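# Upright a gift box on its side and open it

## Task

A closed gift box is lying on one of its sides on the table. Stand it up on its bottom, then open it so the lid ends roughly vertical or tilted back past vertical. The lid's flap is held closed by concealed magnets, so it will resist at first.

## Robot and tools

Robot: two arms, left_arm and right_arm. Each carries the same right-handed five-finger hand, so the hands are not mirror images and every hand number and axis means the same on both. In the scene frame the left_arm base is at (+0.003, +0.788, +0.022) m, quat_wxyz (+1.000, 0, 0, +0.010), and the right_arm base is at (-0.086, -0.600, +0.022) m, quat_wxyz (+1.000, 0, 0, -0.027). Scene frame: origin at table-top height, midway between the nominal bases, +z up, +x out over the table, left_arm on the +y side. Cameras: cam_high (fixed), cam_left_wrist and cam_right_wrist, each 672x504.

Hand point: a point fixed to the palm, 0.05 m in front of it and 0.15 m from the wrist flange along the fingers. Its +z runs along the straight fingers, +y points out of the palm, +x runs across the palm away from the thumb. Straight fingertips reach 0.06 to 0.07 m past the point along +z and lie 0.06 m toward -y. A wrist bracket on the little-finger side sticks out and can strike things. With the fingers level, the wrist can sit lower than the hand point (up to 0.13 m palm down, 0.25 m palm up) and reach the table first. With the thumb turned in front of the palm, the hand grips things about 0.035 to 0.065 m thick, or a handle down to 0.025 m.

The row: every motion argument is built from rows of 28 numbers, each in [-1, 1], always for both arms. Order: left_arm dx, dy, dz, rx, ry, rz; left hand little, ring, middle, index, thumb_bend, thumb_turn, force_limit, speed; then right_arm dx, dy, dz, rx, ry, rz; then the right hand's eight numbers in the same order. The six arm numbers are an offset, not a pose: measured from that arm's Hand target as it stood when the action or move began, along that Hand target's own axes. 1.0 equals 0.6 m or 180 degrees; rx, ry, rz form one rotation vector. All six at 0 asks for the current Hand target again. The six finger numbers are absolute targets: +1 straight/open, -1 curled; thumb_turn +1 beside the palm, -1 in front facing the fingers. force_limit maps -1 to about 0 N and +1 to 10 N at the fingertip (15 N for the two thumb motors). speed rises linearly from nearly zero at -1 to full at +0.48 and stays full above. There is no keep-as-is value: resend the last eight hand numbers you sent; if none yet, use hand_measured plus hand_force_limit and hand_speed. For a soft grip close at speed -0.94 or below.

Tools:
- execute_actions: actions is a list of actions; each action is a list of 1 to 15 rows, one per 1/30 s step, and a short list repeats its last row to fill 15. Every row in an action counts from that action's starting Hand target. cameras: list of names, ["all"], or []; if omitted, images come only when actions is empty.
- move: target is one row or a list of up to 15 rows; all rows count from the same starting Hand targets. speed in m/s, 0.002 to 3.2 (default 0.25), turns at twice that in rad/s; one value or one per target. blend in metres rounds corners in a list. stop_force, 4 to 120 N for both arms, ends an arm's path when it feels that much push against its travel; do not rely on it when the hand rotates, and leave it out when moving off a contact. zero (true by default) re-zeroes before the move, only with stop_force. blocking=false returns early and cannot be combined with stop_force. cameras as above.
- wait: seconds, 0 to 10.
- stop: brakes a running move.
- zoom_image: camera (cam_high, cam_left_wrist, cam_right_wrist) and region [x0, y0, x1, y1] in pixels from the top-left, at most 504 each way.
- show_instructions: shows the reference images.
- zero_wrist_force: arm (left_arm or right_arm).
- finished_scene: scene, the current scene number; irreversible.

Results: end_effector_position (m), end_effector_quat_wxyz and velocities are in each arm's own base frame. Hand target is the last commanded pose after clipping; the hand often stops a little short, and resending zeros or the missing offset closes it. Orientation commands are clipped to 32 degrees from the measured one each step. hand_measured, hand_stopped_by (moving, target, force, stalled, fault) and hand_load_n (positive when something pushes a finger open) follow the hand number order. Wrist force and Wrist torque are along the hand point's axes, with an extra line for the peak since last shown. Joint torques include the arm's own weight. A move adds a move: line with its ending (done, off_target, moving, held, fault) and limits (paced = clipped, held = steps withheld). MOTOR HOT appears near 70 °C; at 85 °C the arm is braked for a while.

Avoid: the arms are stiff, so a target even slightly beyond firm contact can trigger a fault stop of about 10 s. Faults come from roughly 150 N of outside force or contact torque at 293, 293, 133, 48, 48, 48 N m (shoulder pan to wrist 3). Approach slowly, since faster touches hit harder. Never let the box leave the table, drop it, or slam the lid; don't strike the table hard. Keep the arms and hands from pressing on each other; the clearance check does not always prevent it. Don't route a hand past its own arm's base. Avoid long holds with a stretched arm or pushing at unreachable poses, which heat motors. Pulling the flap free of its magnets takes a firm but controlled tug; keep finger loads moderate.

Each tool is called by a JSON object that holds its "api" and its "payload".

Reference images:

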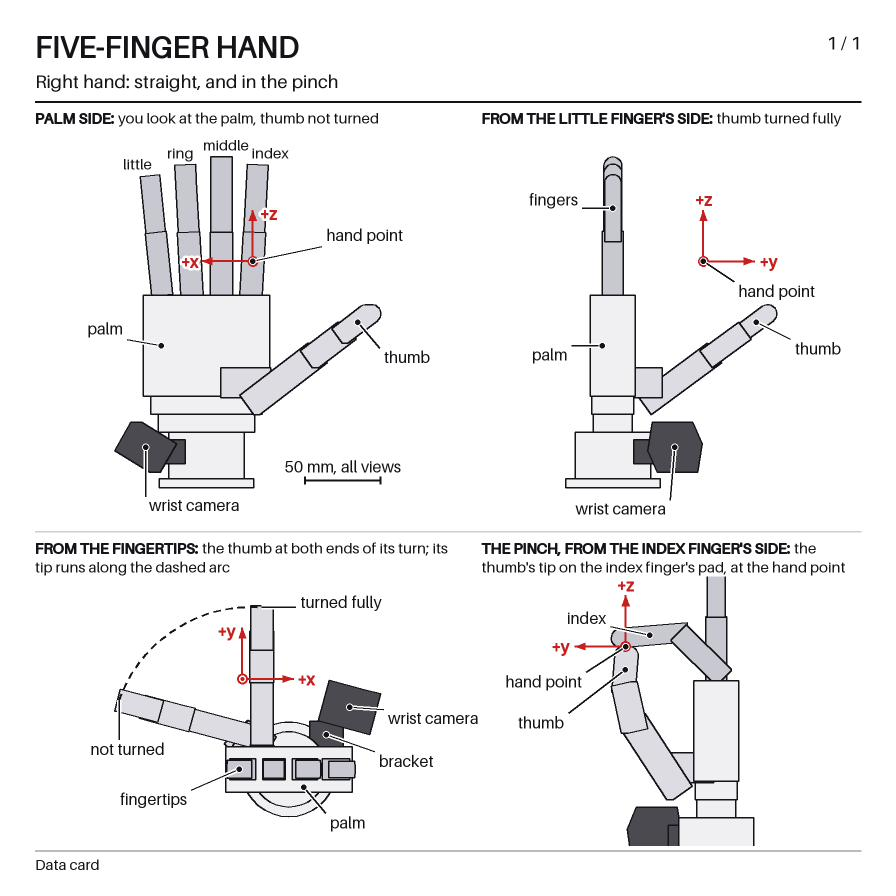

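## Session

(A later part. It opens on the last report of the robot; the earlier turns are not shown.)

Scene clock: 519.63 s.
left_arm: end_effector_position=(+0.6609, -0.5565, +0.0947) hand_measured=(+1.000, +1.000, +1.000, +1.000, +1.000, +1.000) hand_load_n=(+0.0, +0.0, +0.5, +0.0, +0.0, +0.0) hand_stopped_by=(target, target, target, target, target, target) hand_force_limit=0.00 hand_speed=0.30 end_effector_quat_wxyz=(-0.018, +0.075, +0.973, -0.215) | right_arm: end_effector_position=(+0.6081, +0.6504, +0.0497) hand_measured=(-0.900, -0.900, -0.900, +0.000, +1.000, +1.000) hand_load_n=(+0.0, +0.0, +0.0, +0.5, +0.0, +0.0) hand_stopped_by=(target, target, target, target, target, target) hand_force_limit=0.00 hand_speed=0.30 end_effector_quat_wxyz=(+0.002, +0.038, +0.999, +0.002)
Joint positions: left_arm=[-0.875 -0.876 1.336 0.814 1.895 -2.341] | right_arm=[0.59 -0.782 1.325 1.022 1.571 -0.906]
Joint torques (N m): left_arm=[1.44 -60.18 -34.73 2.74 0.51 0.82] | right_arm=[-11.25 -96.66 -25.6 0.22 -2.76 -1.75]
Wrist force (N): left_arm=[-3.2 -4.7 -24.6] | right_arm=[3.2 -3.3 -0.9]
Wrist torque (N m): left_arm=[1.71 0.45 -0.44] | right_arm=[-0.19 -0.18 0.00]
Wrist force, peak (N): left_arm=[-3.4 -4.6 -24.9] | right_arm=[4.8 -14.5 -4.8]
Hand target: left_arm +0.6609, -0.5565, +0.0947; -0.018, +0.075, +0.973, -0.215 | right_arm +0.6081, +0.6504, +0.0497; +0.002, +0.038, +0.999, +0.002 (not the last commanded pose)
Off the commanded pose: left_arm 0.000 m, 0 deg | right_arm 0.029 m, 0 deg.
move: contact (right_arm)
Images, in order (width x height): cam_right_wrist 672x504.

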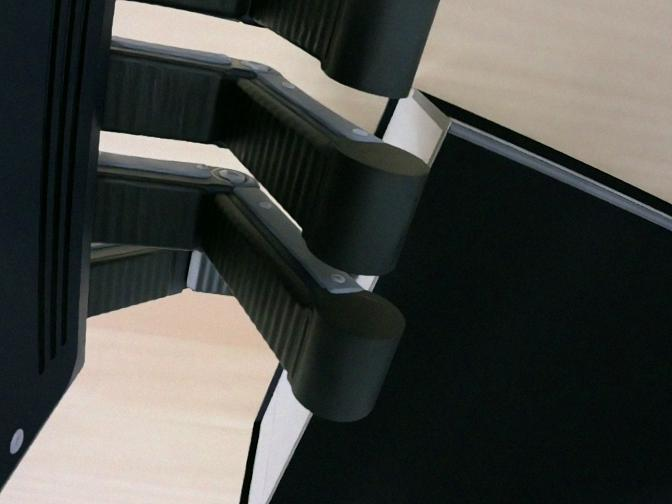

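{"api": "zoom_image", "payload": {"camera": "cam_right_wrist", "region": [240, 60, 540, 285]}}

{"api": "move", "payload": {"target": [0,0,0,0,0,0,1,1,1,1,1,1,0,0.3,0.0,-0.03,-0.02,0,0,0,1,1,1,0,1,1,0,0.3], "speed": 0.08, "cameras": ["cam_right_wrist"]}}

{"api": "zoom_image", "payload": {"camera": "cam_right_wrist", "region": [200, 60, 580, 345]}}

Scaled by 1.680.

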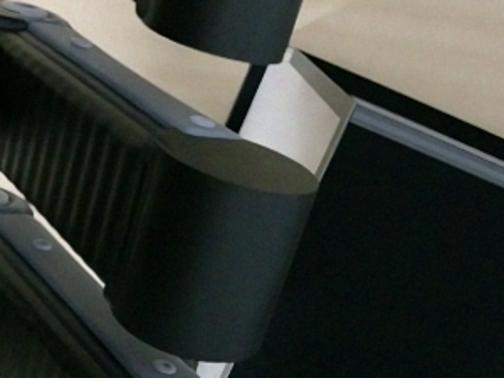

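Scene clock: 527.00 s.
left_arm: end_effector_position=(+0.6609, -0.5565, +0.0947) hand_measured=(+1.000, +1.000, +1.000, +1.000, +1.000, +1.000) hand_load_n=(+0.0, +0.0, +0.5, +0.0, +0.0, +0.0) hand_stopped_by=(target, target, target, target, target, target) hand_force_limit=0.00 hand_speed=0.30 end_effector_quat_wxyz=(-0.018, +0.075, +0.973, -0.215) | right_arm: end_effector_position=(+0.6067, +0.6326, +0.0615) hand_measured=(+1.000, +1.000, +1.000, +0.000, +1.000, +1.000) hand_load_n=(+0.0, +0.0, +0.0, +0.0, +0.0, +0.0) hand_stopped_by=(target, target, target, target, target, target) hand_force_limit=0.00 hand_speed=0.30 end_effector_quat_wxyz=(+0.002, +0.038, +0.999, +0.002)
Joint positions: left_arm=[-0.875 -0.876 1.336 0.814 1.895 -2.341] | right_arm=[0.572 -0.812 1.358 1.019 1.571 -0.924]
Joint torques (N m): left_arm=[2.79 -61.07 -36.55 2.99 0.42 0.92] | right_arm=[-13.08 -96.45 -24.84 1.06 -2.63 -1.85]
Wrist force (N): left_arm=[-3.0 -5.5 -23.6] | right_arm=[1.8 -1.5 -0.2]
Wrist torque (N m): left_arm=[1.74 0.49 -0.46] | right_arm=[-0.21 -0.23 0.21]
Wrist force, peak (N): left_arm=[-3.4 -4.7 -25.0] | right_arm=[4.1 -10.2 -21.7]
Hand target: left_arm +0.6609, -0.5565, +0.0947; -0.018, +0.075, +0.973, -0.215 | right_arm +0.6067, +0.6325, +0.0616; +0.002, +0.038, +0.999, +0.002
Off the commanded pose: left_arm 0.000 m, 0 deg | right_arm 0.000 m, 0 deg.
move: done
Images, in order (width x height): cam_right_wrist 672x504.

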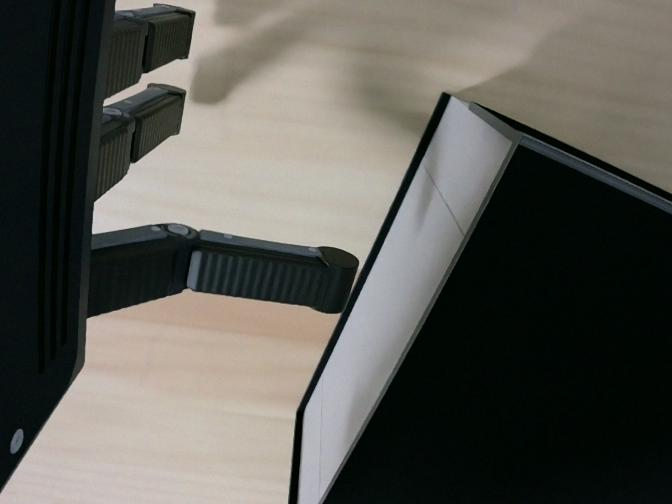

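Scaled by 1.326.

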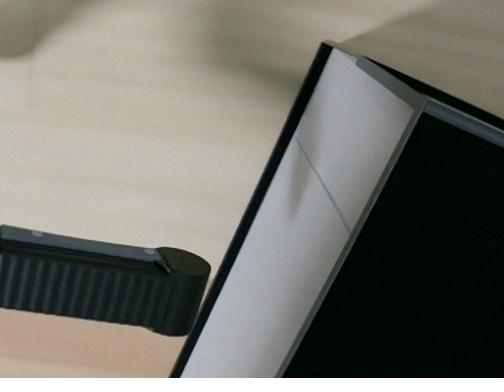

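{"api": "move", "payload": {"target": [0,0,0,0,0,0,1,1,1,1,1,1,0,0.3,0.025,-0.02,0.008,0,0,0,1,1,1,0,1,1,0,0.3], "speed": 0.1}}

{"api": "move", "payload": {"target": [0,0,0,0,0,0,1,1,1,1,1,1,0,0.3,0,0.09,0,0,0,0,1,1,1,0,1,1,0,0.3], "speed": 0.02, "stop_force": 6}}

{"api": "move", "payload": {"target": [[0,0,0,0,0,0,1,1,1,1,1,1,0,0.3,0,0.002,0,0,0,0,1,1,1,0,1,1,0,0.3],[0,0,0,0,0,0,1,1,1,1,1,1,0,0.3,0.045,0.002,0,0,0,0,1,1,1,0,1,1,0,0.3]], "stop_force": 20, "speed": 0.03, "cameras": ["cam_right_wrist"]}}

Scene clock: 536.00 s.
left_arm: end_effector_position=(+0.6609, -0.5565, +0.0947) hand_measured=(+1.000, +1.000, +1.000, +1.000, +1.000, +1.000) hand_load_n=(+0.0, +0.0, +0.5, +0.0, +0.0, +0.0) hand_stopped_by=(target, target, target, target, target, target) hand_force_limit=0.00 hand_speed=0.30 end_effector_quat_wxyz=(-0.018, +0.075, +0.973, -0.215) | right_arm: end_effector_position=(+0.5910, +0.6217, +0.0568) hand_measured=(+1.000, +1.000, +1.000, +0.000, +1.000, +1.000) hand_load_n=(+0.0, +0.0, +0.0, +0.0, +0.0, +0.0) hand_stopped_by=(target, target, target, target, target, target) hand_force_limit=0.00 hand_speed=0.30 end_effector_quat_wxyz=(+0.002, +0.038, +0.999, +0.002)
Joint positions: left_arm=[-0.875 -0.876 1.336 0.814 1.895 -2.341] | right_arm=[0.571 -0.835 1.41 0.99 1.571 -0.925]
Joint torques (N m): left_arm=[3.38 -60.69 -36.92 2.76 0.53 0.83] | right_arm=[-11.38 -92 -24.68 1.03 -1.13 -1.9]
Wrist force (N): left_arm=[-2.9 -5.9 -23.6] | right_arm=[1.3 -1.4 -0.6]
Wrist torque (N m): left_arm=[1.68 0.48 -0.47] | right_arm=[-0.20 -0.14 0.18]
Wrist force, peak (N): left_arm=[-3.0 -5.8 -24.3] | right_arm=[2.3 -1.9 -0.6]
Hand target: left_arm +0.6609, -0.5565, +0.0947; -0.018, +0.075, +0.973, -0.215 | right_arm +0.5909, +0.6216, +0.0567; +0.002, +0.038, +0.999, +0.002
Off the commanded pose: left_arm 0.000 m, 0 deg | right_arm 0.000 m, 0 deg.
move: done

Scene clock: 538.87 s.
left_arm: end_effector_position=(+0.6609, -0.5565, +0.0947) hand_measured=(+1.000, +1.000, +1.000, +1.000, +1.000, +1.000) hand_load_n=(+0.0, +0.0, +0.0, +0.0, +0.0, -0.5) hand_stopped_by=(target, target, target, target, target, target) hand_force_limit=0.00 hand_speed=0.30 end_effector_quat_wxyz=(-0.018, +0.075, +0.973, -0.215) | right_arm: end_effector_position=(+0.5933, +0.6536, +0.0568) hand_measured=(+1.000, +1.000, +1.000, +0.000, +1.000, +1.000) hand_load_n=(+0.0, +0.0, +0.0, +0.5, +0.0, +0.0) hand_stopped_by=(target, target, target, target, target, target) hand_force_limit=0.00 hand_speed=0.30 end_effector_quat_wxyz=(+0.002, +0.038, +0.999, +0.002)
Joint positions: left_arm=[-0.875 -0.876 1.336 0.814 1.895 -2.341] | right_arm=[0.603 -0.8 1.344 1.021 1.571 -0.892]
Joint torques (N m): left_arm=[1.51 -60.19 -36.9 2.74 0.59 0.86] | right_arm=[-12.83 -94.72 -25.64 0.18 -2.82 -1.71]
Wrist force (N): left_arm=[-5.2 -3.3 -25.5] | right_arm=[4.1 -3.7 -1.1]
Wrist torque (N m): left_arm=[1.68 0.41 -0.53] | right_arm=[-0.16 -0.22 0.02]
Wrist force, peak (N): left_arm=[-5.2 -2.9 -26.1] | right_arm=[5.9 -14.7 -4.6]
Hand target: left_arm +0.6609, -0.5565, +0.0947; -0.018, +0.075, +0.973, -0.215 | right_arm +0.5933, +0.6536, +0.0568; +0.002, +0.038, +0.999, +0.002 (not the last commanded pose)
Off the commanded pose: left_arm 0.000 m, 0 deg | right_arm 0.022 m, 0 deg.
move: contact (right_arm)

Scene clock: 540.97 s.
left_arm: end_effector_position=(+0.6609, -0.5565, +0.0947) hand_measured=(+1.000, +1.000, +1.000, +1.000, +1.000, +1.000) hand_load_n=(+0.0, +0.0, +1.0, +0.0, +0.0, +0.0) hand_stopped_by=(target, target, target, target, target, target) hand_force_limit=0.00 hand_speed=0.30 end_effector_quat_wxyz=(-0.018, +0.075, +0.973, -0.215) | right_arm: end_effector_position=(+0.5664, +0.6568, +0.0567) hand_measured=(+1.000, +1.000, +1.000, +0.000, +1.000, +1.000) hand_load_n=(+0.0, +0.0, +0.0, +0.0, +0.0, +0.0) hand_stopped_by=(target, target, target, target, target, target) hand_force_limit=0.00 hand_speed=0.30 end_effector_quat_wxyz=(+0.002, +0.038, +0.999, +0.002)
Joint positions: left_arm=[-0.875 -0.876 1.336 0.814 1.895 -2.341] | right_arm=[0.626 -0.823 1.387 1.001 1.571 -0.869]
Joint torques (N m): left_arm=[1.01 -60.83 -35.08 2.65 0.58 0.81] | right_arm=[16.64 -93.38 -24.3 0.77 2.96 2.18]
Wrist force (N): left_arm=[-2.2 -9.2 -21.0] | right_arm=[1.7 -2.2 -0.4]
Wrist torque (N m): left_arm=[1.83 0.51 -0.47] | right_arm=[-0.32 -0.21 -0.13]
Wrist force, peak (N): left_arm=[-5.3 -3.6 -25.8] | right_arm=[2.6 -10.4 -2.7]
Hand target: left_arm +0.6609, -0.5565, +0.0947; -0.018, +0.075, +0.973, -0.215 | right_arm +0.5664, +0.6568, +0.0567; +0.002, +0.038, +0.999, +0.002
Off the commanded pose: left_arm 0.000 m, 0 deg | right_arm 0.000 m, 0 deg.
move: done
Images, in order (width x height): cam_right_wrist 672x504.

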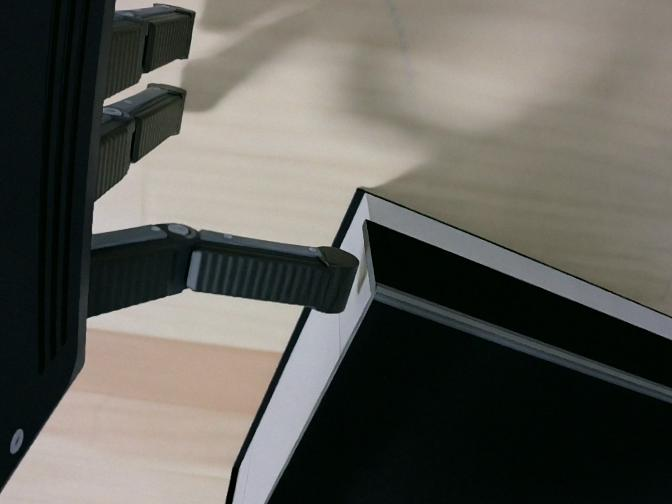

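{"api": "move", "payload": {"target": [0,0,0,0,0,0,1,1,1,1,1,1,0,0.3,-0.02,-0.008,0,0,0,0,1,1,1,0,1,1,0,0.3], "speed": 0.1}}

{"api": "move", "payload": {"target": [0,0,0,0,0,0,1,1,1,1,1,1,0,0.3,0,0.05,0,0,0,0,1,1,1,0,1,1,0,0.3], "speed": 0.01, "stop_force": 5, "cameras": ["cam_right_wrist"]}}

{"api": "zoom_image", "payload": {"camera": "cam_right_wrist", "region": [260, 100, 480, 320]}}

Scene clock: 554.60 s.
left_arm: end_effector_position=(+0.6609, -0.5565, +0.0947) hand_measured=(+1.000, +1.000, +1.000, +1.000, +1.000, +1.000) hand_load_n=(+0.0, +0.0, +1.0, +0.0, +0.0, +0.0) hand_stopped_by=(target, target, target, target, target, target) hand_force_limit=0.00 hand_speed=0.30 end_effector_quat_wxyz=(-0.018, +0.075, +0.973, -0.215) | right_arm: end_effector_position=(+0.5777, +0.6513, +0.0567) hand_measured=(+1.000, +1.000, +1.000, +0.000, +1.000, +1.000) hand_load_n=(+0.0, +0.0, +0.0, +0.0, +0.0, +0.0) hand_stopped_by=(target, target, target, target, target, target) hand_force_limit=0.00 hand_speed=0.30 end_effector_quat_wxyz=(+0.002, +0.038, +0.999, +0.002)
Joint positions: left_arm=[-0.875 -0.876 1.336 0.814 1.895 -2.341] | right_arm=[0.612 -0.818 1.378 1.005 1.571 -0.884]
Joint torques (N m): left_arm=[0.87 -61.31 -30.28 2.68 0.55 0.95] | right_arm=[-13.54 -75.59 -36 7.82 -1.17 -1.46]
Wrist force (N): left_arm=[-2.2 -9.6 -20.9] | right_arm=[1.9 -2.0 -0.3]
Wrist torque (N m): left_arm=[1.76 0.52 -0.49] | right_arm=[-0.29 -0.24 0.20]
Wrist force, peak (N): left_arm=[-1.9 -9.6 -21.4] | right_arm=[2.3 -2.5 -0.3]
Hand target: left_arm +0.6609, -0.5565, +0.0947; -0.018, +0.075, +0.973, -0.215 | right_arm +0.5780, +0.6511, +0.0567; +0.002, +0.038, +0.999, +0.002
Off the commanded pose: left_arm 0.000 m, 0 deg | right_arm 0.000 m, 0 deg.
move: done

Scene clock: 556.50 s.
left_arm: end_effector_position=(+0.6609, -0.5565, +0.0947) hand_measured=(+1.000, +1.000, +1.000, +1.000, +1.000, +1.000) hand_load_n=(+0.0, +0.0, +1.0, +0.0, +0.0, +0.0) hand_stopped_by=(target, target, target, target, target, target) hand_force_limit=0.00 hand_speed=0.30 end_effector_quat_wxyz=(-0.018, +0.075, +0.973, -0.215) | right_arm: end_effector_position=(+0.5785, +0.6574, +0.0568) hand_measured=(+1.000, +1.000, +1.000, +0.000, +1.000, +1.000) hand_load_n=(+0.0, +0.0, +0.0, +0.5, +0.0, +0.0) hand_stopped_by=(target, target, target, target, target, target) hand_force_limit=0.00 hand_speed=0.30 end_effector_quat_wxyz=(+0.002, +0.038, +0.999, +0.002)
Joint positions: left_arm=[-0.875 -0.876 1.336 0.814 1.895 -2.341] | right_arm=[0.618 -0.81 1.364 1.011 1.571 -0.878]
Joint torques (N m): left_arm=[1.22 -60.51 -27.95 2.62 0.44 0.82] | right_arm=[-10.75 -94.59 -26.11 0.11 -2 -1.77]
Wrist force (N): left_arm=[-2.6 -8.5 -21.5] | right_arm=[3.5 -5.0 -1.4]
Wrist torque (N m): left_arm=[1.74 0.43 -0.48] | right_arm=[-0.21 -0.27 -0.05]
Wrist force, peak (N): left_arm=[-2.8 -8.6 -21.9] | right_arm=[4.0 -8.9 -2.7]
Hand target: left_arm +0.6609, -0.5565, +0.0947; -0.018, +0.075, +0.973, -0.215 | right_arm +0.5785, +0.6574, +0.0568; +0.002, +0.038, +0.999, +0.002 (not the last commanded pose)
Off the commanded pose: left_arm 0.000 m, 0 deg | right_arm 0.024 m, 0 deg.
move: contact (right_arm)
Images, in order (width x height): cam_right_wrist 672x504.

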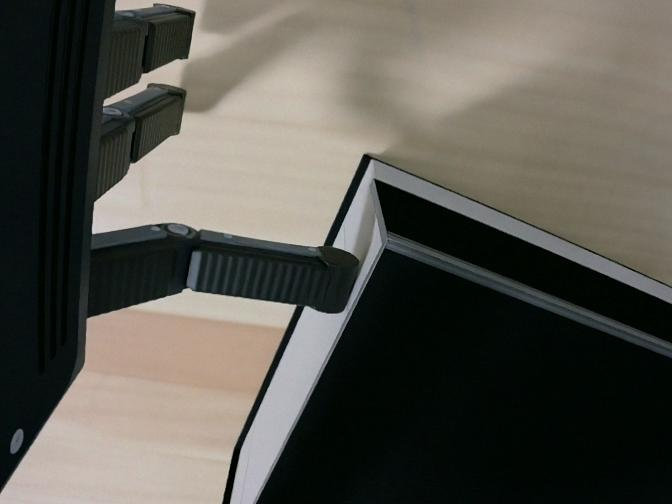

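Scaled by 2.291.

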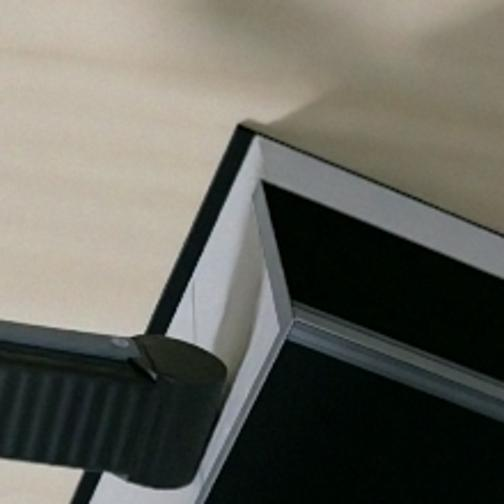

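{"api": "move", "payload": {"target": [[0,0,0,0,0,0,1,1,1,1,1,1,0,0.3,0,-0.03,0,0,0,0,-0.9,-0.9,-0.9,0,1,1,0,0.3],[0,0,0,0,0,0,1,1,1,1,1,1,0,0.3,-0.005,-0.03,0.013,0,0,0,-0.9,-0.9,-0.9,0,1,1,0,0.3]], "speed": 0.08}}

{"api": "move", "payload": {"target": [0,0,0,0,0,0,1,1,1,1,1,1,0,0.3,0,0.07,0,0,0,0,-0.9,-0.9,-0.9,0,1,1,0,0.3], "speed": 0.015, "stop_force": 9}}

{"api": "move", "payload": {"target": [[0,0,0,0,0,0,1,1,1,1,1,1,0,0.3,0,0.002,0,0,0,0,-0.9,-0.9,-0.9,0,1,1,0,0.3],[0,0,0,0,0,0,1,1,1,1,1,1,0,0.3,0.042,0.009,0,0,0,0,-0.9,-0.9,-0.9,0,1,1,0,0.3]], "stop_force": 20, "speed": 0.02, "cameras": ["cam_right_wrist"]}}

Scene clock: 569.97 s.
left_arm: end_effector_position=(+0.6609, -0.5565, +0.0947) hand_measured=(+1.000, +1.000, +1.000, +1.000, +1.000, +1.000) hand_load_n=(+0.0, +0.0, +1.0, +0.0, +0.0, -0.5) hand_stopped_by=(target, target, target, target, target, target) hand_force_limit=0.00 hand_speed=0.30 end_effector_quat_wxyz=(-0.018, +0.075, +0.973, -0.215) | right_arm: end_effector_position=(+0.5800, +0.6392, +0.0493) hand_measured=(-0.900, -0.900, -0.900, +0.000, +1.000, +1.000) hand_load_n=(+0.0, +0.0, +0.0, +0.0, +0.0, +0.0) hand_stopped_by=(target, target, target, target, target, target) hand_force_limit=0.00 hand_speed=0.30 end_effector_quat_wxyz=(+0.002, +0.038, +0.999, +0.002)
Joint positions: left_arm=[-0.875 -0.876 1.336 0.814 1.895 -2.341] | right_arm=[0.598 -0.822 1.4 0.986 1.571 -0.898]
Joint torques (N m): left_arm=[1.32 -62 -23.4 2.83 0.5 0.94] | right_arm=[-11.71 -75.34 -36.3 0.65 -2.79 -1.9]
Wrist force (N): left_arm=[-2.3 -9.0 -22.0] | right_arm=[1.7 -2.3 -0.4]
Wrist torque (N m): left_arm=[1.80 0.53 -0.48] | right_arm=[-0.33 -0.21 0.18]
Wrist force, peak (N): left_arm=[-2.2 -9.1 -22.3] | right_arm=[3.4 -5.5 -0.6]
Hand target: left_arm +0.6609, -0.5565, +0.0947; -0.018, +0.075, +0.973, -0.215 | right_arm +0.5802, +0.6392, +0.0489; +0.002, +0.038, +0.999, +0.002
Off the commanded pose: left_arm 0.000 m, 0 deg | right_arm 0.000 m, 0 deg.
move: done

Scene clock: 572.43 s.
left_arm: end_effector_position=(+0.6609, -0.5565, +0.0947) hand_measured=(+1.000, +1.000, +1.000, +1.000, +1.000, +1.000) hand_load_n=(+0.0, +0.0, +0.0, +0.0, +0.0, +0.0) hand_stopped_by=(target, target, target, target, target, target) hand_force_limit=0.00 hand_speed=0.30 end_effector_quat_wxyz=(-0.018, +0.075, +0.973, -0.215) | right_arm: end_effector_position=(+0.5815, +0.6575, +0.0490) hand_measured=(-0.900, -0.900, -0.900, +0.000, +1.000, +1.000) hand_load_n=(+0.0, +0.0, +0.0, +0.5, +0.0, +0.0) hand_stopped_by=(target, target, target, target, target, target) hand_force_limit=0.00 hand_speed=0.30 end_effector_quat_wxyz=(+0.002, +0.038, +0.999, +0.002)
Joint positions: left_arm=[-0.875 -0.876 1.336 0.814 1.895 -2.341] | right_arm=[0.616 -0.801 1.361 1.004 1.571 -0.88]
Joint torques (N m): left_arm=[-0.3 -61.7 -20.13 2.67 0.51 0.81] | right_arm=[-11.44 -95.14 -26.59 -0.97 -2.99 -1.73]
Wrist force (N): left_arm=[-4.6 -5.5 -24.4] | right_arm=[5.6 -5.2 -1.5]
Wrist torque (N m): left_arm=[1.66 0.40 -0.54] | right_arm=[-0.09 -0.16 -0.02]
Wrist force, peak (N): left_arm=[-4.8 -5.1 -24.8] | right_arm=[7.1 -14.4 -4.4]
Hand target: left_arm +0.6609, -0.5565, +0.0947; -0.018, +0.075, +0.973, -0.215 | right_arm +0.5815, +0.6575, +0.0490; +0.002, +0.038, +0.999, +0.002 (not the last commanded pose)
Off the commanded pose: left_arm 0.000 m, 0 deg | right_arm 0.024 m, 0 deg.
move: contact (right_arm)

Scene clock: 574.83 s.
left_arm: end_effector_position=(+0.6609, -0.5565, +0.0947) hand_measured=(+1.000, +1.000, +1.000, +1.000, +1.000, +1.000) hand_load_n=(+0.0, +0.0, +1.5, +0.0, +0.0, +0.0) hand_stopped_by=(target, target, target, target, target, target) hand_force_limit=0.00 hand_speed=0.30 end_effector_quat_wxyz=(-0.018, +0.075, +0.973, -0.215) | right_arm: end_effector_position=(+0.5568, +0.6648, +0.0489) hand_measured=(-0.900, -0.900, -0.900, +0.000, +1.000, +1.000) hand_load_n=(+0.0, +0.0, +0.0, +0.5, +0.0, +0.0) hand_stopped_by=(target, target, target, target, target, target) hand_force_limit=0.00 hand_speed=0.30 end_effector_quat_wxyz=(+0.002, +0.038, +0.999, +0.002)
Joint positions: left_arm=[-0.875 -0.876 1.336 0.814 1.895 -2.341] | right_arm=[0.642 -0.816 1.391 0.99 1.571 -0.854]
Joint torques (N m): left_arm=[-1.08 -60.16 -17.14 2.77 0.68 0.71] | right_arm=[18.22 -92.61 -23.41 0.83 2.06 2.22]
Wrist force (N): left_arm=[0.6 -11.6 -18.8] | right_arm=[1.1 -2.4 -0.5]
Wrist torque (N m): left_arm=[1.89 0.56 -0.36] | right_arm=[-0.20 -0.23 -0.11]
Wrist force, peak (N): left_arm=[-5.6 -4.5 -25.1] | right_arm=[5.4 -13.2 -3.5]
Hand target: left_arm +0.6609, -0.5565, +0.0947; -0.018, +0.075, +0.973, -0.215 | right_arm +0.5568, +0.6648, +0.0489; +0.002, +0.038, +0.999, +0.002
Off the commanded pose: left_arm 0.000 m, 0 deg | right_arm 0.000 m, 0 deg.
move: done
Images, in order (width x height): cam_right_wrist 672x504.

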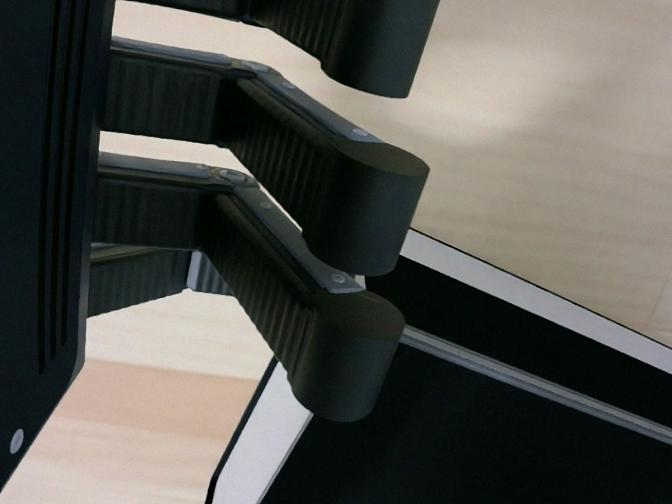

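{"api": "move", "payload": {"target": [[0,0,0,0,0,0,1,1,1,1,1,1,0,0.3,0,-0.06,0,0,0,0,-0.9,-0.9,-0.9,0,1,1,0,0.3],[0,0,0,0,0,0,1,1,1,1,1,1,0,0.3,-0.03,-0.06,-0.018,0,0,0,1,1,1,0.6,1,1,0,0.3]], "speed": 0.1, "cameras": ["cam_right_wrist","cam_high"]}}

{"api": "zoom_image", "payload": {"camera": "cam_right_wrist", "region": [340, 150, 540, 300]}}

{"api": "zoom_image", "payload": {"camera": "cam_high", "region": [280, 150, 460, 285]}}

Scene clock: 590.87 s.
left_arm: end_effector_position=(+0.6609, -0.5565, +0.0947) hand_measured=(+1.000, +1.000, +1.000, +1.000, +1.000, +1.000) hand_load_n=(+0.0, +0.0, +1.5, +0.0, +0.0, -0.5) hand_stopped_by=(target, target, target, target, target, target) hand_force_limit=0.00 hand_speed=0.30 end_effector_quat_wxyz=(-0.018, +0.075, +0.973, -0.215) | right_arm: end_effector_position=(+0.5720, +0.6275, +0.0596) hand_measured=(+1.000, +1.000, +1.000, +0.600, +1.000, +1.000) hand_load_n=(+0.0, +0.0, +0.0, +0.0, +0.0, +0.0) hand_stopped_by=(target, target, target, target, target, target) hand_force_limit=0.00 hand_speed=0.30 end_effector_quat_wxyz=(+0.002, +0.038, +0.999, +0.002)
Joint positions: left_arm=[-0.875 -0.876 1.336 0.814 1.895 -2.341] | right_arm=[0.591 -0.851 1.433 0.983 1.571 -0.905]
Joint torques (N m): left_arm=[-0.06 -63.49 -11.69 2.68 0.58 0.78] | right_arm=[-11.31 -71.87 -34.62 6.75 -1.84 -1.81]
Wrist force (N): left_arm=[0.5 -11.5 -18.9] | right_arm=[0.9 -1.6 -0.6]
Wrist torque (N m): left_arm=[1.92 0.60 -0.36] | right_arm=[-0.23 -0.07 0.17]
Wrist force, peak (N): left_arm=[0.3 -12.2 -19.4] | right_arm=[1.5 -2.4 -0.6]
Hand target: left_arm +0.6609, -0.5565, +0.0947; -0.018, +0.075, +0.973, -0.215 | right_arm +0.5720, +0.6275, +0.0596; +0.002, +0.038, +0.999, +0.002
Off the commanded pose: left_arm 0.000 m, 0 deg | right_arm 0.000 m, 0 deg.
move: done
Images, in order (width x height): cam_high 672x504, cam_right_wrist 672x504.

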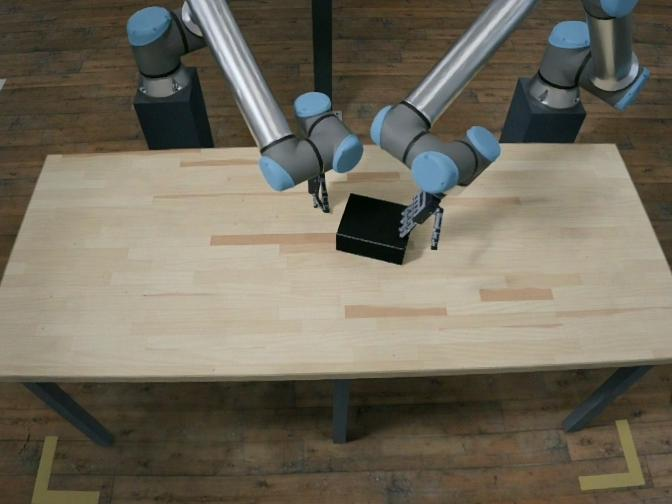

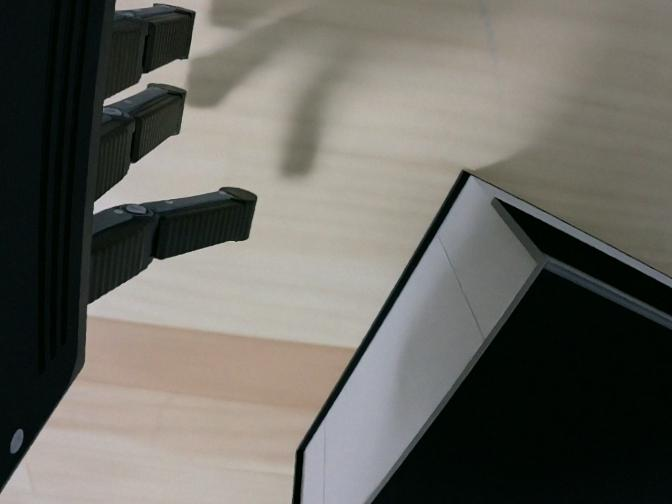

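Scaled by 2.520.

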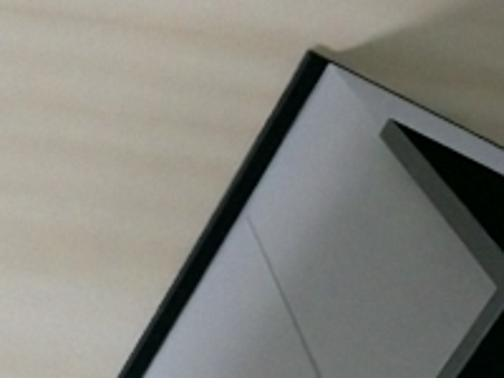

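Scaled by 2.800.

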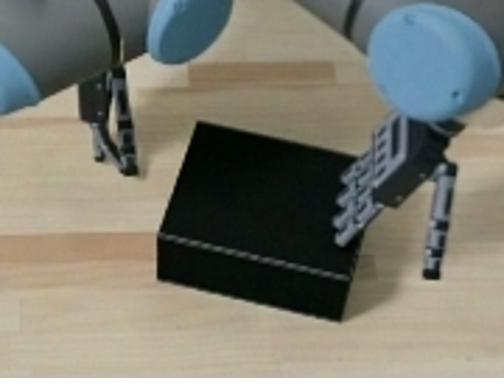

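{"api": "move", "payload": {"target": [0,0,0,0,0,0,1,1,1,1,1,1,0,0.3,-0.015,0.0,0,0,0,0.044,1,1,1,0,1,1,0,0.3], "speed": 0.1}}

{"api": "move", "payload": {"target": [0,0,0,0,0,0,1,1,1,1,1,1,0,0.3,0,0.09,0,0,0,0,1,1,1,0,1,1,0,0.3], "speed": 0.01, "stop_force": 4, "cameras": ["cam_right_wrist"]}}

Scene clock: 605.67 s.
left_arm: end_effector_position=(+0.6609, -0.5565, +0.0947) hand_measured=(+1.000, +1.000, +1.000, +1.000, +1.000, +1.000) hand_load_n=(+0.0, +0.0, +1.5, +0.0, -0.5, +0.0) hand_stopped_by=(target, target, target, target, target, target) hand_force_limit=0.00 hand_speed=0.30 end_effector_quat_wxyz=(-0.018, +0.075, +0.973, -0.215) | right_arm: end_effector_position=(+0.5809, +0.6268, +0.0597) hand_measured=(+1.000, +1.000, +1.000, +0.000, +1.000, +1.000) hand_load_n=(+0.0, +0.0, +0.0, +0.0, +0.0, +0.0) hand_stopped_by=(target, target, target, target, target, target) hand_force_limit=0.00 hand_speed=0.30 end_effector_quat_wxyz=(+0.002, +0.106, +0.994, +0.002)
Joint positions: left_arm=[-0.875 -0.876 1.336 0.814 1.895 -2.341] | right_arm=[0.595 -0.845 1.421 0.988 1.571 -0.763]
Joint torques (N m): left_arm=[-0.18 -61.27 -11.18 2.66 0.45 0.79] | right_arm=[17.61 -73.31 -36.92 7.46 3.08 1.94]
Wrist force (N): left_arm=[0.7 -11.9 -19.2] | right_arm=[1.3 -1.2 -0.7]
Wrist torque (N m): left_arm=[1.87 0.56 -0.36] | right_arm=[-0.16 -0.12 -0.13]
Wrist force, peak (N): left_arm=[0.3 -12.4 -19.3] | right_arm=[1.7 -2.0 -0.5]
Hand target: left_arm +0.6609, -0.5565, +0.0947; -0.018, +0.075, +0.973, -0.215 | right_arm +0.5810, +0.6268, +0.0597; +0.002, +0.106, +0.994, +0.002
Off the commanded pose: left_arm 0.000 m, 0 deg | right_arm 0.000 m, 0 deg.
move: done

Scene clock: 609.47 s.
left_arm: end_effector_position=(+0.6609, -0.5565, +0.0947) hand_measured=(+1.000, +1.000, +1.000, +1.000, +1.000, +1.000) hand_load_n=(+0.0, +0.0, +1.5, +0.0, +0.0, +0.0) hand_stopped_by=(target, target, target, target, target, target) hand_force_limit=0.00 hand_speed=0.30 end_effector_quat_wxyz=(-0.018, +0.075, +0.973, -0.215) | right_arm: end_effector_position=(+0.5864, +0.6517, +0.0598) hand_measured=(+1.000, +1.000, +1.000, +0.000, +1.000, +1.000) hand_load_n=(+0.0, +0.0, +0.0, +0.0, +0.0, +0.0) hand_stopped_by=(target, target, target, target, target, target) hand_force_limit=0.00 hand_speed=0.30 end_effector_quat_wxyz=(+0.002, +0.106, +0.994, +0.002)
Joint positions: left_arm=[-0.875 -0.876 1.336 0.814 1.895 -2.341] | right_arm=[0.617 -0.813 1.363 1.015 1.571 -0.74]
Joint torques (N m): left_arm=[0.29 -60.99 -10.5 2.72 0.51 0.61] | right_arm=[-11.24 -94.74 -24.13 0.93 2.42 -1.69]
Wrist force (N): left_arm=[0.2 -12.4 -19.2] | right_arm=[1.7 -1.3 -0.4]
Wrist torque (N m): left_arm=[1.81 0.64 -0.41] | right_arm=[-0.16 -0.20 -0.09]
Wrist force, peak (N): left_arm=[0.6 -12.3 -19.4] | right_arm=[1.7 -1.8 -0.9]
Hand target: left_arm +0.6609, -0.5565, +0.0947; -0.018, +0.075, +0.973, -0.215 | right_arm +0.5864, +0.6517, +0.0598; +0.002, +0.106, +0.994, +0.002 (not the last commanded pose)
Off the commanded pose: left_arm 0.000 m, 0 deg | right_arm 0.029 m, 0 deg.
move: held (right_arm; a check stopped the path); limits=held
pose unreachable (right arm): on one or more control steps of this call, first in action 0 (counted from 0), this arm could not follow its commanded pose, so it was not sent that pose on those steps. It may still have moved: this result reports where it is.
cause: moving toward the commanded pose would bring a part of the arm too close to another arm (a part of this arm just beyond joint 4 (wrist 1) and a part of the left arm just beyond its joint 3 (elbow), at the place that arm is still heading or pushing toward).
Images, in order (width x height): cam_right_wrist 672x504.

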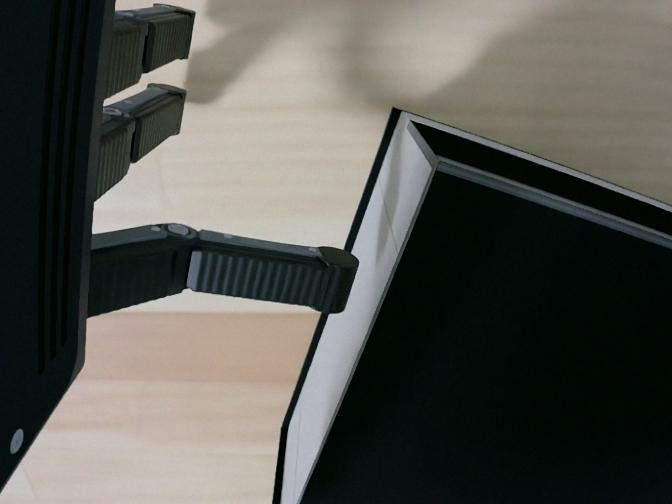

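{"api": "move", "payload": {"target": [[0,0,0,0,0,0,1,1,1,1,1,1,0,0.3,0.007,-0.01,0,0,0,0,-0.9,-0.9,-0.9,0,1,1,0,0.3],[0,0,0,0,0,0,1,1,1,1,1,1,0,0.3,0.007,-0.01,0,-0.083,0,0,-0.9,-0.9,-0.9,0,1,1,0,0.3]], "speed": 0.1, "cameras": ["cam_right_wrist"]}}

Scene clock: 619.47 s.
left_arm: end_effector_position=(+0.6609, -0.5566, +0.0947) hand_measured=(+1.000, +1.000, +1.000, +1.000, +1.000, +1.000) hand_load_n=(+0.0, +0.0, +1.5, +0.0, +0.0, +0.0) hand_stopped_by=(target, target, target, target, target, target) hand_force_limit=0.00 hand_speed=0.30 end_effector_quat_wxyz=(-0.018, +0.075, +0.973, -0.215) | right_arm: end_effector_position=(+0.5810, +0.6468, +0.0598) hand_measured=(-0.900, -0.900, -0.300, +0.000, +1.000, +1.000) hand_load_n=(+0.0, +0.0, +0.5, +0.0, +0.0, +0.5) hand_stopped_by=(target, target, force, target, target, target) hand_force_limit=0.00 hand_speed=0.30 end_effector_quat_wxyz=(+0.016, +0.105, +0.986, +0.131)
Joint positions: left_arm=[-0.875 -0.876 1.336 0.814 1.895 -2.341] | right_arm=[0.554 -0.903 1.535 0.75 1.384 -0.786]
Joint torques (N m): left_arm=[12.03 -66.14 -13.75 2.1 -4.73 0.84] | right_arm=[-9.37 -87.77 -22.63 0.5 -3.17 -1.85]
Wrist force (N): left_arm=[0.0 -13.8 -16.9] | right_arm=[1.2 -0.9 -0.8]
Wrist torque (N m): left_arm=[1.83 0.52 -0.47] | right_arm=[-0.04 -0.09 0.22]
Wrist force, peak (N): left_arm=[-1.2 -6.1 -28.5] | right_arm=[2.0 -5.6 4.9]
Hand target: left_arm +0.6609, -0.5565, +0.0947; -0.018, +0.075, +0.973, -0.215 | right_arm +0.5810, +0.6468, +0.0597; +0.016, +0.105, +0.986, +0.131
Off the commanded pose: left_arm 0.000 m, 0 deg | right_arm 0.000 m, 0 deg.
move: done
Images, in order (width x height): cam_right_wrist 672x504.

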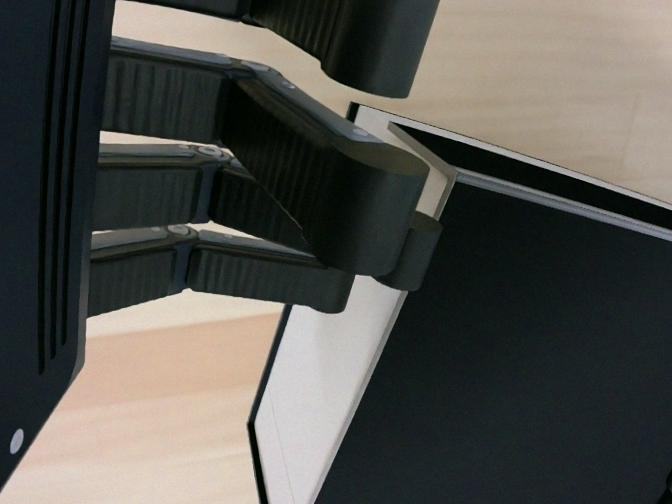

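{"api": "move", "payload": {"target": [[0,0,0,0,0,0,1,1,1,1,1,1,0,0.3,0,-0.05,0,0,0,0,-0.9,-0.9,-0.3,0,1,1,0,0.3],[0,0,0,0,0,0,1,1,1,1,1,1,0,0.3,0.0,-0.05,0,0,0,0,-0.9,-0.9,-0.95,0,1,1,0,0.3]], "speed": 0.1}}

{"api": "move", "payload": {"target": [0,0,0,0,0,0,1,1,1,1,1,1,0,0.3,0,0.1,0,0,0,0,-0.9,-0.9,-0.95,0,1,1,0,0.3], "speed": 0.012, "stop_force": 5, "cameras": ["cam_right_wrist"]}}

Scene clock: 627.23 s.
left_arm: end_effector_position=(+0.6609, -0.5565, +0.0947) hand_measured=(+1.000, +1.000, +1.000, +1.000, +1.000, +1.000) hand_load_n=(+0.0, +0.0, +2.0, +0.0, +0.0, +0.0) hand_stopped_by=(target, target, target, target, target, target) hand_force_limit=0.00 hand_speed=0.30 end_effector_quat_wxyz=(-0.018, +0.075, +0.973, -0.215) | right_arm: end_effector_position=(+0.5749, +0.6185, +0.0519) hand_measured=(-0.900, -0.900, -0.950, +0.000, +1.000, +1.000) hand_load_n=(+0.0, +0.0, +0.0, +0.0, +0.0, +0.5) hand_stopped_by=(target, target, target, target, target, target) hand_force_limit=0.00 hand_speed=0.30 end_effector_quat_wxyz=(+0.016, +0.105, +0.986, +0.131)
Joint positions: left_arm=[-0.875 -0.876 1.336 0.814 1.895 -2.341] | right_arm=[0.524 -0.927 1.598 0.717 1.379 -0.816]
Joint torques (N m): left_arm=[13.03 -76.38 -18.38 2.47 -4.5 0.6] | right_arm=[-12.27 -84.48 -21.78 0.57 -3.24 -1.96]
Wrist force (N): left_arm=[0.2 -14.0 -17.3] | right_arm=[1.1 -1.1 -1.1]
Wrist torque (N m): left_arm=[1.83 0.50 -0.47] | right_arm=[-0.09 -0.09 0.21]
Wrist force, peak (N): left_arm=[-0.1 -14.0 -17.5] | right_arm=[1.7 -1.5 -0.8]
Hand target: left_arm +0.6609, -0.5565, +0.0947; -0.018, +0.075, +0.973, -0.215 | right_arm +0.5749, +0.6184, +0.0519; +0.016, +0.105, +0.986, +0.131
Off the commanded pose: left_arm 0.000 m, 0 deg | right_arm 0.000 m, 0 deg.
move: done

Scene clock: 631.70 s.
left_arm: end_effector_position=(+0.6609, -0.5565, +0.0947) hand_measured=(+1.000, +1.000, +1.000, +1.000, +1.000, +1.000) hand_load_n=(+0.0, +0.0, +0.5, +0.0, +0.0, +0.0) hand_stopped_by=(target, target, target, target, target, target) hand_force_limit=0.00 hand_speed=0.30 end_effector_quat_wxyz=(-0.018, +0.075, +0.973, -0.215) | right_arm: end_effector_position=(+0.5828, +0.6553, +0.0621) hand_measured=(-0.900, -0.900, -0.950, +0.000, +1.000, +1.000) hand_load_n=(+0.0, +0.0, +0.0, +1.0, +0.0, +0.0) hand_stopped_by=(target, target, target, target, target, target) hand_force_limit=0.00 hand_speed=0.30 end_effector_quat_wxyz=(+0.016, +0.105, +0.986, +0.131)
Joint positions: left_arm=[-0.875 -0.876 1.336 0.814 1.895 -2.341] | right_arm=[0.563 -0.896 1.516 0.76 1.386 -0.777]
Joint torques (N m): left_arm=[-0.67 -85.76 -21.69 2.16 0.61 0.55] | right_arm=[-12.17 -88.45 -23.45 0.13 -3.48 -1.81]
Wrist force (N): left_arm=[-0.9 -8.7 -21.2] | right_arm=[1.9 -2.4 -0.2]
Wrist torque (N m): left_arm=[1.82 0.49 -0.41] | right_arm=[-0.10 -0.09 -0.06]
Wrist force, peak (N): left_arm=[-1.2 -9.1 -21.5] | right_arm=[3.6 -8.7 -2.7]
Hand target: left_arm +0.6609, -0.5565, +0.0947; -0.018, +0.075, +0.973, -0.215 | right_arm +0.5828, +0.6553, +0.0621; +0.016, +0.105, +0.986, +0.131 (not the last commanded pose)
Off the commanded pose: left_arm 0.000 m, 0 deg | right_arm 0.021 m, 0 deg.
move: contact (right_arm)
Images, in order (width x height): cam_right_wrist 672x504.

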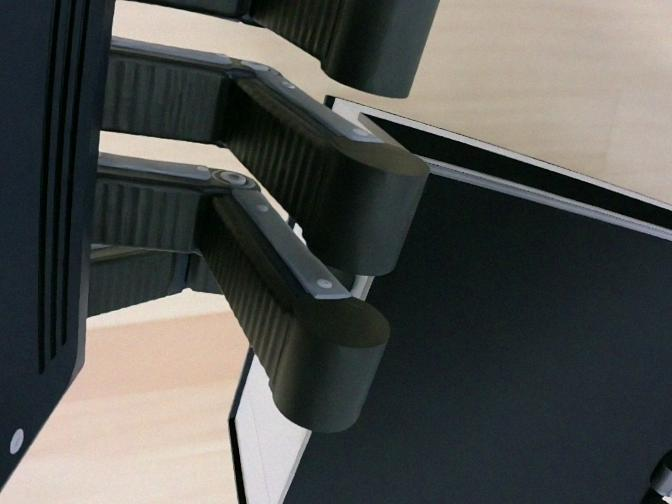

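{"api": "move", "payload": {"target": [0,0,0,0,0,0,1,1,1,1,1,1,0,0.3,0,-0.021,0.015,0,0,0,-0.9,-0.9,-0.95,0,1,1,0,0.3], "speed": 0.08}}

{"api": "move", "payload": {"target": [0,0,0,0,0,0,1,1,1,1,1,1,0,0.3,0,0.08,0.0216,0,0,0,-0.9,-0.9,-0.95,0,1,1,0,0.3], "speed": 0.012, "stop_force": 7}}

{"api": "move", "payload": {"target": [[0,0,0,0,0,0,1,1,1,1,1,1,0,0.3,0,0.001,0,0,0,0,-0.9,-0.9,-0.95,0,1,1,0,0.3],[0,0,0,0,0,0,1,1,1,1,1,1,0,0.3,0.045,0.002,0,0,0,0,-0.9,-0.9,-0.95,0,1,1,0,0.3]], "stop_force": 20, "speed": 0.02, "cameras": ["cam_right_wrist","cam_left_wrist"]}}

Scene clock: 638.97 s.
left_arm: end_effector_position=(+0.6609, -0.5565, +0.0947) hand_measured=(+1.000, +1.000, +1.000, +1.000, +1.000, +1.000) hand_load_n=(+0.0, +0.0, +1.0, +0.0, +0.0, -0.5) hand_stopped_by=(target, target, target, target, target, target) hand_force_limit=0.00 hand_speed=0.30 end_effector_quat_wxyz=(-0.018, +0.075, +0.973, -0.215) | right_arm: end_effector_position=(+0.5808, +0.6459, +0.0504) hand_measured=(-0.900, -0.900, -0.950, +0.000, +1.000, +1.000) hand_load_n=(+0.0, +0.0, +0.0, +0.0, +0.0, +0.0) hand_stopped_by=(target, target, target, target, target, target) hand_force_limit=0.00 hand_speed=0.30 end_effector_quat_wxyz=(+0.016, +0.105, +0.986, +0.131)
Joint positions: left_arm=[-0.875 -0.876 1.336 0.814 1.895 -2.341] | right_arm=[0.553 -0.895 1.541 0.736 1.384 -0.787]
Joint torques (N m): left_arm=[-6.55 -89.88 -25.83 2.58 0.9 0.5] | right_arm=[-11.58 -69.53 -21.28 0.32 -3.17 -1.69]
Wrist force (N): left_arm=[-1.5 -9.0 -21.1] | right_arm=[1.0 -1.4 -1.0]
Wrist torque (N m): left_arm=[1.78 0.57 -0.45] | right_arm=[-0.11 -0.07 0.20]
Wrist force, peak (N): left_arm=[-1.0 -9.3 -21.7] | right_arm=[2.4 -2.8 -0.4]
Hand target: left_arm +0.6609, -0.5565, +0.0947; -0.018, +0.075, +0.973, -0.215 | right_arm +0.5808, +0.6457, +0.0501; +0.016, +0.105, +0.986, +0.131
Off the commanded pose: left_arm 0.000 m, 0 deg | right_arm 0.000 m, 0 deg.
move: done

Scene clock: 641.03 s.
left_arm: end_effector_position=(+0.6609, -0.5565, +0.0947) hand_measured=(+1.000, +1.000, +1.000, +1.000, +1.000, +1.000) hand_load_n=(+0.0, +0.0, +0.5, +0.0, +0.0, +0.0) hand_stopped_by=(target, target, target, target, target, target) hand_force_limit=0.00 hand_speed=0.30 end_effector_quat_wxyz=(-0.018, +0.075, +0.973, -0.215) | right_arm: end_effector_position=(+0.5829, +0.6557, +0.0501) hand_measured=(-0.900, -0.900, -0.950, +0.000, +1.000, +1.000) hand_load_n=(+0.5, +0.0, +0.0, +0.0, +0.0, +0.0) hand_stopped_by=(target, target, target, target, target, target) hand_force_limit=0.00 hand_speed=0.30 end_effector_quat_wxyz=(+0.016, +0.105, +0.986, +0.131)
Joint positions: left_arm=[-0.875 -0.876 1.336 0.814 1.895 -2.341] | right_arm=[0.563 -0.884 1.52 0.744 1.386 -0.777]
Joint torques (N m): left_arm=[-6.09 -90.61 -28.16 2.46 0.93 0.63] | right_arm=[-12.72 -88.13 -24.56 -0.47 -3.25 -1.99]
Wrist force (N): left_arm=[-2.8 -6.9 -23.1] | right_arm=[3.3 -3.6 -1.1]
Wrist torque (N m): left_arm=[1.73 0.45 -0.49] | right_arm=[-0.15 -0.10 -0.06]
Wrist force, peak (N): left_arm=[-2.8 -6.9 -23.1] | right_arm=[4.0 -10.6 -4.8]
Hand target: left_arm +0.6609, -0.5565, +0.0947; -0.018, +0.075, +0.973, -0.215 | right_arm +0.5829, +0.6557, +0.0501; +0.016, +0.105, +0.986, +0.131 (not the last commanded pose)
Off the commanded pose: left_arm 0.000 m, 0 deg | right_arm 0.040 m, 0 deg.
move: contact (right_arm)

Scene clock: 643.50 s.
left_arm: end_effector_position=(+0.6609, -0.5565, +0.0947) hand_measured=(+1.000, +1.000, +1.000, +1.000, +1.000, +1.000) hand_load_n=(+0.0, +0.0, +1.0, +0.0, +0.0, +0.0) hand_stopped_by=(target, target, target, target, target, target) hand_force_limit=0.00 hand_speed=0.30 end_effector_quat_wxyz=(-0.018, +0.075, +0.973, -0.215) | right_arm: end_effector_position=(+0.5568, +0.6625, +0.0503) hand_measured=(-0.900, -0.900, -0.950, +0.000, +1.000, +1.000) hand_load_n=(+0.0, +0.0, +0.0, +0.0, +0.0, +0.0) hand_stopped_by=(target, target, target, target, target, target) hand_force_limit=0.00 hand_speed=0.30 end_effector_quat_wxyz=(+0.016, +0.105, +0.986, +0.131)
Joint positions: left_arm=[-0.875 -0.876 1.336 0.814 1.895 -2.341] | right_arm=[0.591 -0.902 1.552 0.725 1.391 -0.749]
Joint torques (N m): left_arm=[-6.89 -89.21 -29.94 2.62 0.72 0.55] | right_arm=[18.14 -87.68 -22.9 0.32 2.5 1.97]
Wrist force (N): left_arm=[-2.2 -9.9 -20.7] | right_arm=[1.4 -1.5 -0.6]
Wrist torque (N m): left_arm=[1.75 0.53 -0.50] | right_arm=[-0.15 -0.14 -0.11]
Wrist force, peak (N): left_arm=[-3.2 -7.1 -23.0] | right_arm=[0.4 -6.2 -1.8]
Hand target: left_arm +0.6609, -0.5565, +0.0947; -0.018, +0.075, +0.973, -0.215 | right_arm +0.5568, +0.6625, +0.0503; +0.016, +0.105, +0.986, +0.131
Off the commanded pose: left_arm 0.000 m, 0 deg | right_arm 0.000 m, 0 deg.
move: done
Images, in order (width x height): cam_left_wrist 672x504, cam_right_wrist 672x504.

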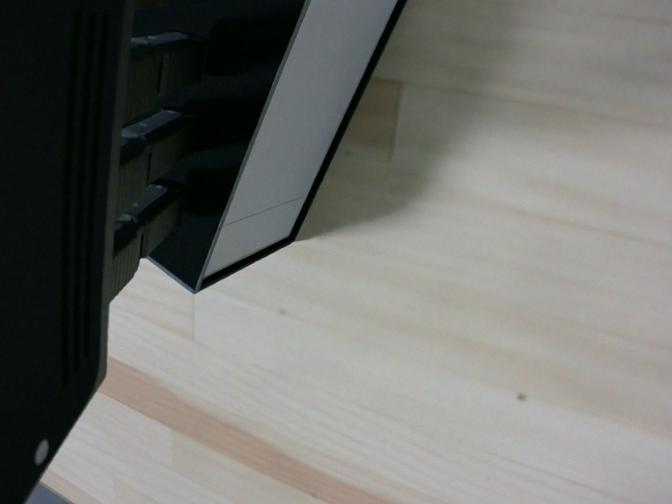

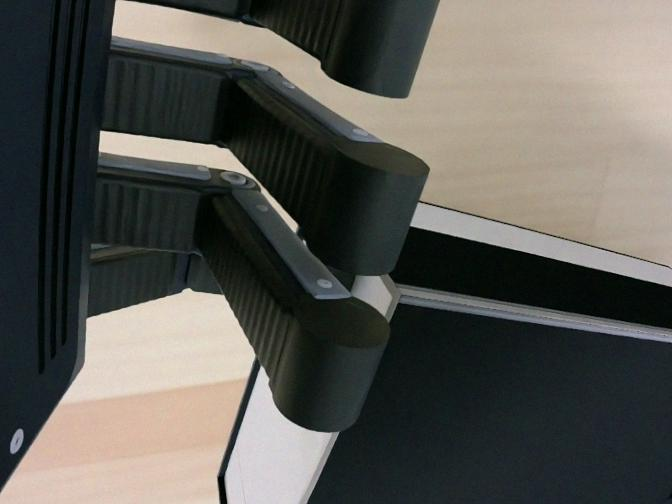

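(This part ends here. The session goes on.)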